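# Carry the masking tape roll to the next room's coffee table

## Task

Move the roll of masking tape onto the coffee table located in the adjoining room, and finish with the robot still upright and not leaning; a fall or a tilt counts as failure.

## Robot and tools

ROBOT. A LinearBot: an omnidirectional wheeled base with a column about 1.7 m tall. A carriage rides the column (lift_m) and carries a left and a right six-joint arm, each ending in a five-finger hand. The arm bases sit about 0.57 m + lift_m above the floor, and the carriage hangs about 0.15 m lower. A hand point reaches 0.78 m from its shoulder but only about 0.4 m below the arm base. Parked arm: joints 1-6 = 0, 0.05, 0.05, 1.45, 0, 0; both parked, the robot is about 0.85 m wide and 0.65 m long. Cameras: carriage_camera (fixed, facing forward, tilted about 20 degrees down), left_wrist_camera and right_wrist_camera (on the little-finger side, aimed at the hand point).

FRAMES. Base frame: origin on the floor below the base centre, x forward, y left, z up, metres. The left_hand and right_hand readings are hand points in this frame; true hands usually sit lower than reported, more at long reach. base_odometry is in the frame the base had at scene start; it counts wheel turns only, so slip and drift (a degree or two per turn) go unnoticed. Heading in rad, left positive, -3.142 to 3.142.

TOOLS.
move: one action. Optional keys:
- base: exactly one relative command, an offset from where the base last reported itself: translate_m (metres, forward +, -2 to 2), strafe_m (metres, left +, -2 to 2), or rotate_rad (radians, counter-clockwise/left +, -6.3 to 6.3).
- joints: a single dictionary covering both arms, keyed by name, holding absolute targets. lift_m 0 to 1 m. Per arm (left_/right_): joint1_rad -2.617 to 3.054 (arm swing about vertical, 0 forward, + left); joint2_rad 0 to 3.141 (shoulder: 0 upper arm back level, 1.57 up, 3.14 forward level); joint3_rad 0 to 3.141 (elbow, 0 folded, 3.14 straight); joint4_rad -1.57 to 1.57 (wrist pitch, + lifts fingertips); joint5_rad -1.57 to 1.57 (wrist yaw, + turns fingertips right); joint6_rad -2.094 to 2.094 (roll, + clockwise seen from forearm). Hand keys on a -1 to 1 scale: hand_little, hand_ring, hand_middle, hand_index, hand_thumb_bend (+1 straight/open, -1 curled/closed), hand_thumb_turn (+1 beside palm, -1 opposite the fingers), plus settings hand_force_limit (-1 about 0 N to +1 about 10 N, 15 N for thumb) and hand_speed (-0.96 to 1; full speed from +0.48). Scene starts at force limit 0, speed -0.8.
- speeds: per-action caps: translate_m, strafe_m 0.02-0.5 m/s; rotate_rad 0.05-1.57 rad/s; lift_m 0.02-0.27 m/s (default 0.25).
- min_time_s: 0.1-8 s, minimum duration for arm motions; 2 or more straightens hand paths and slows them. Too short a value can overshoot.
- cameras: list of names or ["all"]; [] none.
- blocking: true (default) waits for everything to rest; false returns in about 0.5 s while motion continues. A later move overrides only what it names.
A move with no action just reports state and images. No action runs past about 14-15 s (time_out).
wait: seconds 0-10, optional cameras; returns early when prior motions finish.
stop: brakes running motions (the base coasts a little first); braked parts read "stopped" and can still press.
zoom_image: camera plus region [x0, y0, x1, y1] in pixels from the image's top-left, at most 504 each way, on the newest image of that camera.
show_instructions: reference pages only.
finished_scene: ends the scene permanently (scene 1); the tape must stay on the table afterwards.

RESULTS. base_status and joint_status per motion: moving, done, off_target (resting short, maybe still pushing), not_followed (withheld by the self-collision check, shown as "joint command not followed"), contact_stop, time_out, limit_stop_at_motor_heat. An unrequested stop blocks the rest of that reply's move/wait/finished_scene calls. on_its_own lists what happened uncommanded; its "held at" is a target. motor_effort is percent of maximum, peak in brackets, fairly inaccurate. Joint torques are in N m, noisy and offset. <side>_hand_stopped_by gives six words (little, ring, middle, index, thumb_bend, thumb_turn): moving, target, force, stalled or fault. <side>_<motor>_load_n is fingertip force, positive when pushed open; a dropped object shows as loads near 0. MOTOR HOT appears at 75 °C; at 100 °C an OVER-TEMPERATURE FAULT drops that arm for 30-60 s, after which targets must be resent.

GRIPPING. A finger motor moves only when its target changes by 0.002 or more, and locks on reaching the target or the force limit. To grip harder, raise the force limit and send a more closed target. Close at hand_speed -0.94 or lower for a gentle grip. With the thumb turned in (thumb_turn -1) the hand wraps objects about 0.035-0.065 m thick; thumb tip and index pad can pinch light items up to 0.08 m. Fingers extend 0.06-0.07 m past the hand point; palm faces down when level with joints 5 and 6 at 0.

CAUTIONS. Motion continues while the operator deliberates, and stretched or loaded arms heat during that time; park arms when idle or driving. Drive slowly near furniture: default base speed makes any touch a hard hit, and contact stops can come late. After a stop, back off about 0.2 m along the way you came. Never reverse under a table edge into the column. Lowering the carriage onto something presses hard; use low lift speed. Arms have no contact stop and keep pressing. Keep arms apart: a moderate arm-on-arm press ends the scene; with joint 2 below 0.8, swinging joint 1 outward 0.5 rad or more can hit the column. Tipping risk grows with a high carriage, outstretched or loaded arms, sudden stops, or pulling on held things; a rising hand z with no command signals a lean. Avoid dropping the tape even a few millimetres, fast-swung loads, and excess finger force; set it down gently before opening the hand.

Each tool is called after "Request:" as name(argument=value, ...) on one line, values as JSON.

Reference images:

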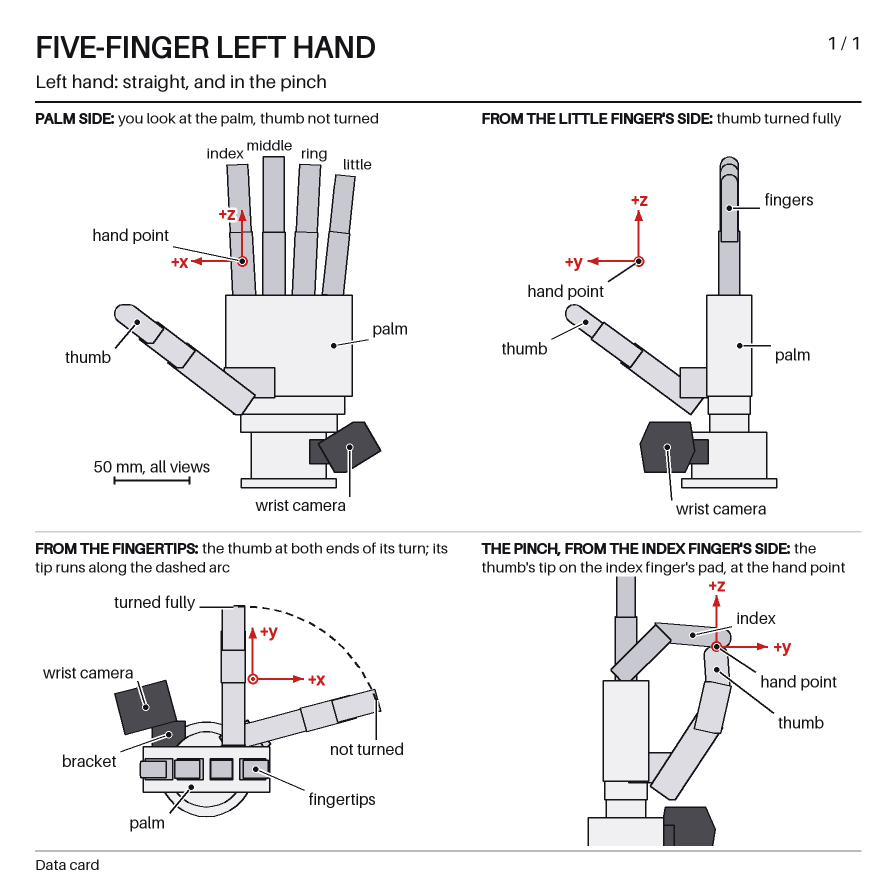

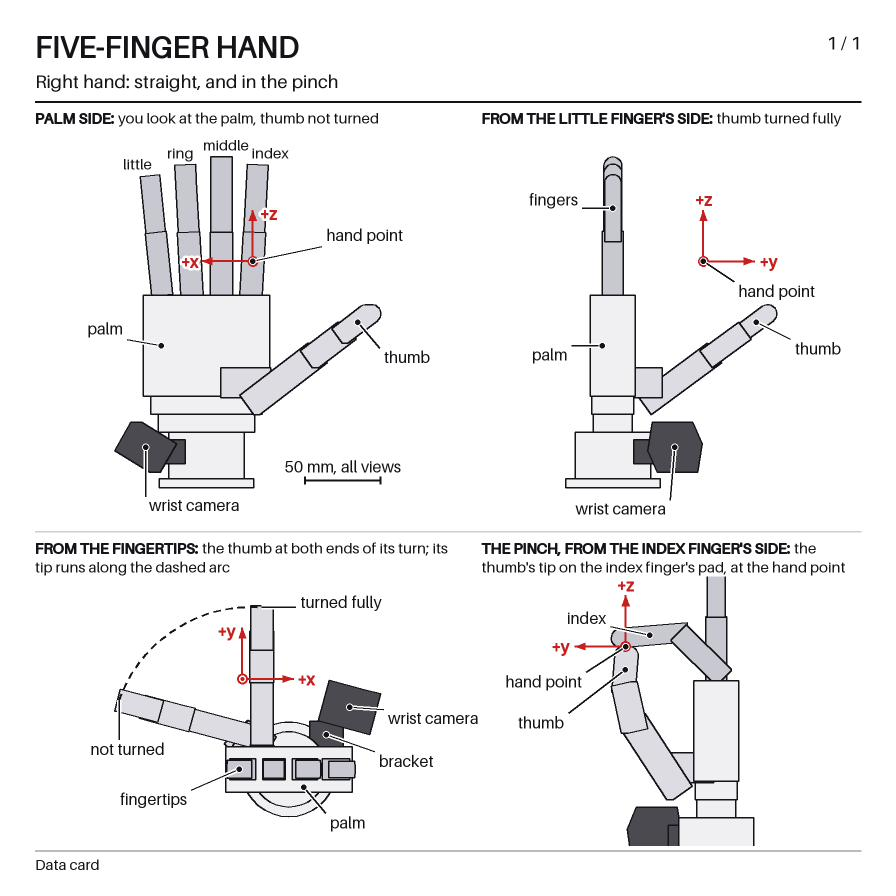

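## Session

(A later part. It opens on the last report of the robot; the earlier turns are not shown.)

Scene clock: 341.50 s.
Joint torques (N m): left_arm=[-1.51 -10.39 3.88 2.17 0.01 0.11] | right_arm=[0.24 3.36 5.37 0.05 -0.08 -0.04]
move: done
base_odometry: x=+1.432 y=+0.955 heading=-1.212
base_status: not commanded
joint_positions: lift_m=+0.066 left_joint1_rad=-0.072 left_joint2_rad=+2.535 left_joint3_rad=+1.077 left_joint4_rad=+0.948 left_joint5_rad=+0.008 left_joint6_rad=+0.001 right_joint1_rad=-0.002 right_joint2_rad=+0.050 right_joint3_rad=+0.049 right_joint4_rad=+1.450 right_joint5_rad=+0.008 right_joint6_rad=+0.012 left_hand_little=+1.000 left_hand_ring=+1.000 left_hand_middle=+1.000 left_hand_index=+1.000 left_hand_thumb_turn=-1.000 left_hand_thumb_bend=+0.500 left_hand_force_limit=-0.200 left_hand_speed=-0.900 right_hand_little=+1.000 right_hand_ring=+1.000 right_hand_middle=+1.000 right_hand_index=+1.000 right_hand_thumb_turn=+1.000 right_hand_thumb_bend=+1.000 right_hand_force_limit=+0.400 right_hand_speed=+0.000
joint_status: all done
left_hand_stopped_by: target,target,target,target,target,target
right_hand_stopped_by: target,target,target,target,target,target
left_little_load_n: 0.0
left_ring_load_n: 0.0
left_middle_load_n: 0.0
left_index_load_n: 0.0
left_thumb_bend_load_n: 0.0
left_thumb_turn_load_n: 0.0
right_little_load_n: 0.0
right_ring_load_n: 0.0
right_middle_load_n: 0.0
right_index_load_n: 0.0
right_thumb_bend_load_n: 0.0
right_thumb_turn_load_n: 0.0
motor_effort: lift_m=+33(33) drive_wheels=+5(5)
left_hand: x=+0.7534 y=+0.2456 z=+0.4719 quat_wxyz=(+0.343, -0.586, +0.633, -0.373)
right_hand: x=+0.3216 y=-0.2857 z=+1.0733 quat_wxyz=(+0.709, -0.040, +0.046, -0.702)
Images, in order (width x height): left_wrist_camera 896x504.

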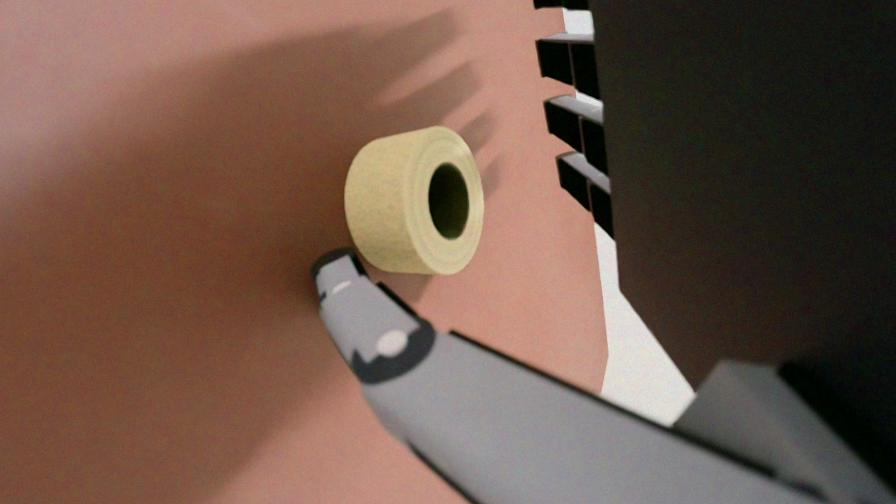

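Released. Raise straight up.

Request:
move(joints={"lift_m": 0.2}, speeds={"lift_m": 0.06}, cameras=["left_wrist_camera", "carriage_camera"])

Request:
move(joints={"lift_m": 0.3, "left_joint1_rad": 0, "left_joint2_rad": 0.05, "left_joint3_rad": 0.05, "left_joint4_rad": 1.45}, min_time_s=4, cameras=["carriage_camera"])

Scene clock: 344.63 s.
Joint torques (N m): left_arm=[-1.52 -10.22 3.7 2.25 0.01 0.11] | right_arm=[0.23 3.14 5.34 0.09 -0.08 -0.04]
move: done
base_odometry: x=+1.432 y=+0.955 heading=-1.212
base_status: not commanded
joint_positions: lift_m=+0.200 left_joint1_rad=-0.072 left_joint2_rad=+2.535 left_joint3_rad=+1.077 left_joint4_rad=+0.941 left_joint5_rad=+0.008 left_joint6_rad=+0.001 right_joint1_rad=-0.002 right_joint2_rad=+0.050 right_joint3_rad=+0.049 right_joint4_rad=+1.450 right_joint5_rad=+0.008 right_joint6_rad=+0.012 left_hand_little=+1.000 left_hand_ring=+1.000 left_hand_middle=+1.000 left_hand_index=+1.000 left_hand_thumb_turn=-1.000 left_hand_thumb_bend=+0.500 left_hand_force_limit=-0.200 left_hand_speed=-0.900 right_hand_little=+1.000 right_hand_ring=+1.000 right_hand_middle=+1.000 right_hand_index=+1.000 right_hand_thumb_turn=+1.000 right_hand_thumb_bend=+1.000 right_hand_force_limit=+0.400 right_hand_speed=+0.000
joint_status: all done
left_hand_stopped_by: target,target,target,target,target,target
right_hand_stopped_by: target,target,target,target,target,target
left_little_load_n: 0.0
left_ring_load_n: 0.0
left_middle_load_n: 0.0
left_index_load_n: 0.0
left_thumb_bend_load_n: 0.0
left_thumb_turn_load_n: 0.0
right_little_load_n: 0.0
right_ring_load_n: 0.0
right_middle_load_n: 0.0
right_index_load_n: 0.0
right_thumb_bend_load_n: 0.0
right_thumb_turn_load_n: 0.0
motor_effort: lift_m=+31(42) drive_wheels=+5(6)
left_hand: x=+0.7521 y=+0.2456 z=+0.6045 quat_wxyz=(+0.341, -0.587, +0.634, -0.370)
right_hand: x=+0.3216 y=-0.2857 z=+1.2075 quat_wxyz=(+0.709, -0.040, +0.046, -0.702)
pictures: carriage_camera, left_wrist_camera
Images, in order (width x height): carriage_camera 896x504, left_wrist_camera 896x504.

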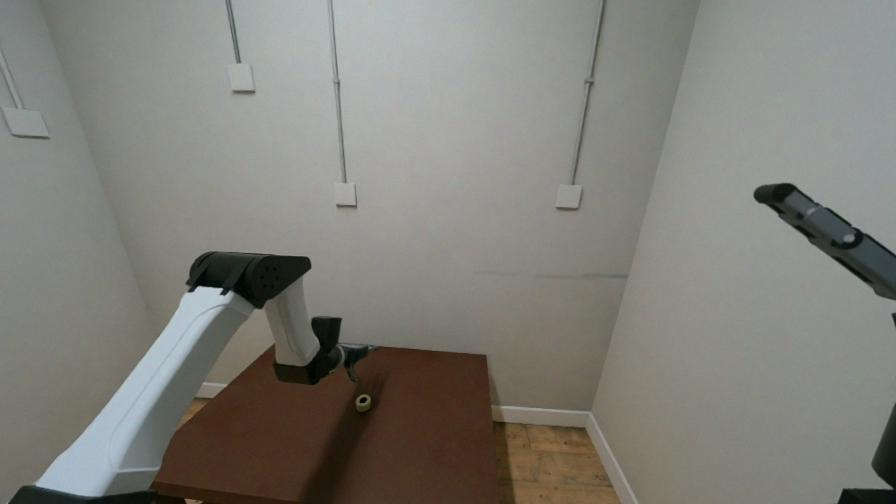

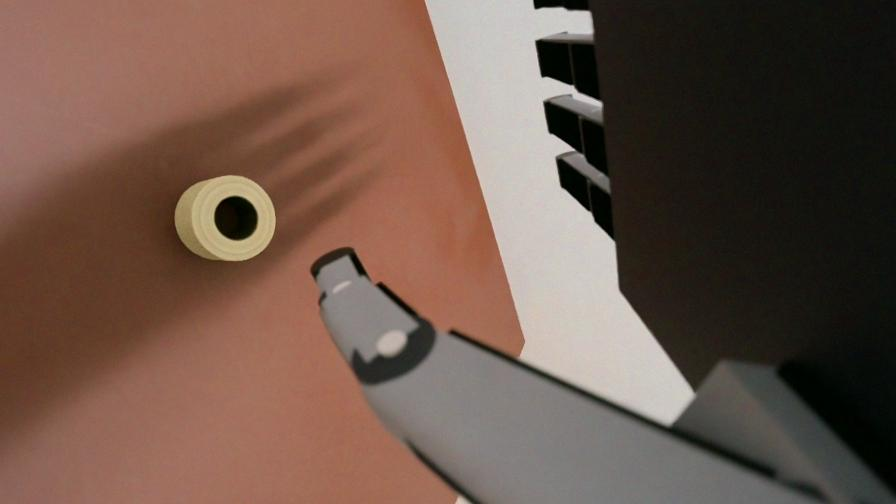

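Scene clock: 348.93 s.
Joint torques (N m): left_arm=[0.08 2.76 4.49 0.01 0.02 0.11] | right_arm=[0.21 3.36 5.42 0.06 -0.08 -0.04]
move: done
base_odometry: x=+1.432 y=+0.955 heading=-1.212
base_status: not commanded
joint_positions: lift_m=+0.300 left_joint1_rad=-0.008 left_joint2_rad=+0.060 left_joint3_rad=+0.055 left_joint4_rad=+1.440 left_joint5_rad=+0.008 left_joint6_rad=+0.001 right_joint1_rad=-0.002 right_joint2_rad=+0.050 right_joint3_rad=+0.049 right_joint4_rad=+1.450 right_joint5_rad=+0.008 right_joint6_rad=+0.012 left_hand_little=+1.000 left_hand_ring=+1.000 left_hand_middle=+1.000 left_hand_index=+1.000 left_hand_thumb_turn=-1.000 left_hand_thumb_bend=+0.500 left_hand_force_limit=-0.200 left_hand_speed=-0.900 right_hand_little=+1.000 right_hand_ring=+1.000 right_hand_middle=+1.000 right_hand_index=+1.000 right_hand_thumb_turn=+1.000 right_hand_thumb_bend=+1.000 right_hand_force_limit=+0.400 right_hand_speed=+0.000
joint_status: all done
left_hand_stopped_by: target,target,target,target,target,target
right_hand_stopped_by: target,target,target,target,target,target
left_little_load_n: 0.0
left_ring_load_n: 0.0
left_middle_load_n: 0.0
left_index_load_n: 0.0
left_thumb_bend_load_n: 0.5
left_thumb_turn_load_n: 0.0
right_little_load_n: 0.0
right_ring_load_n: 0.0
right_middle_load_n: 0.0
right_index_load_n: 0.0
right_thumb_bend_load_n: 0.0
right_thumb_turn_load_n: 0.0
motor_effort: lift_m=+32(40) drive_wheels=-1(5)
left_hand: x=+0.3256 y=+0.2825 z=+1.3072 quat_wxyz=(+0.703, -0.045, +0.051, -0.708)
right_hand: x=+0.3216 y=-0.2857 z=+1.3074 quat_wxyz=(+0.709, -0.040, +0.046, -0.702)
Images, in order (width x height): carriage_camera 896x504.

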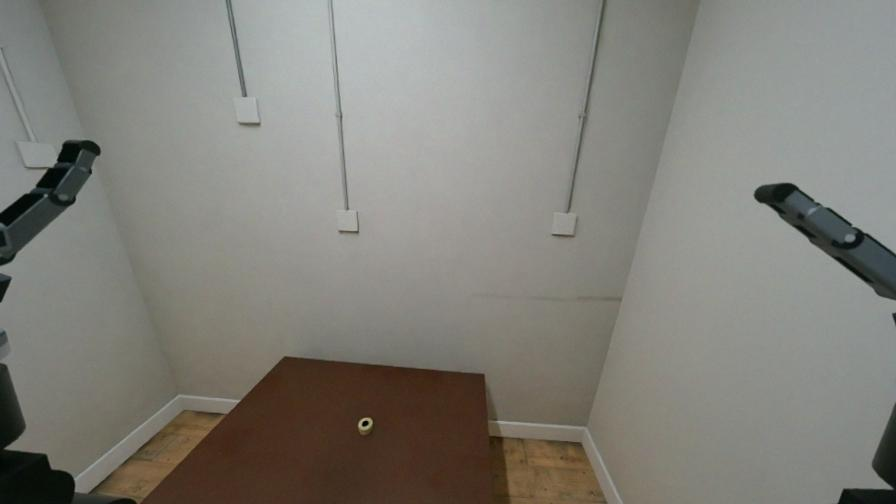

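The tape is resting flat on the coffee table, and the robot is clear and parked.

Request:
finished_scene()

The scene is finished: the task was done.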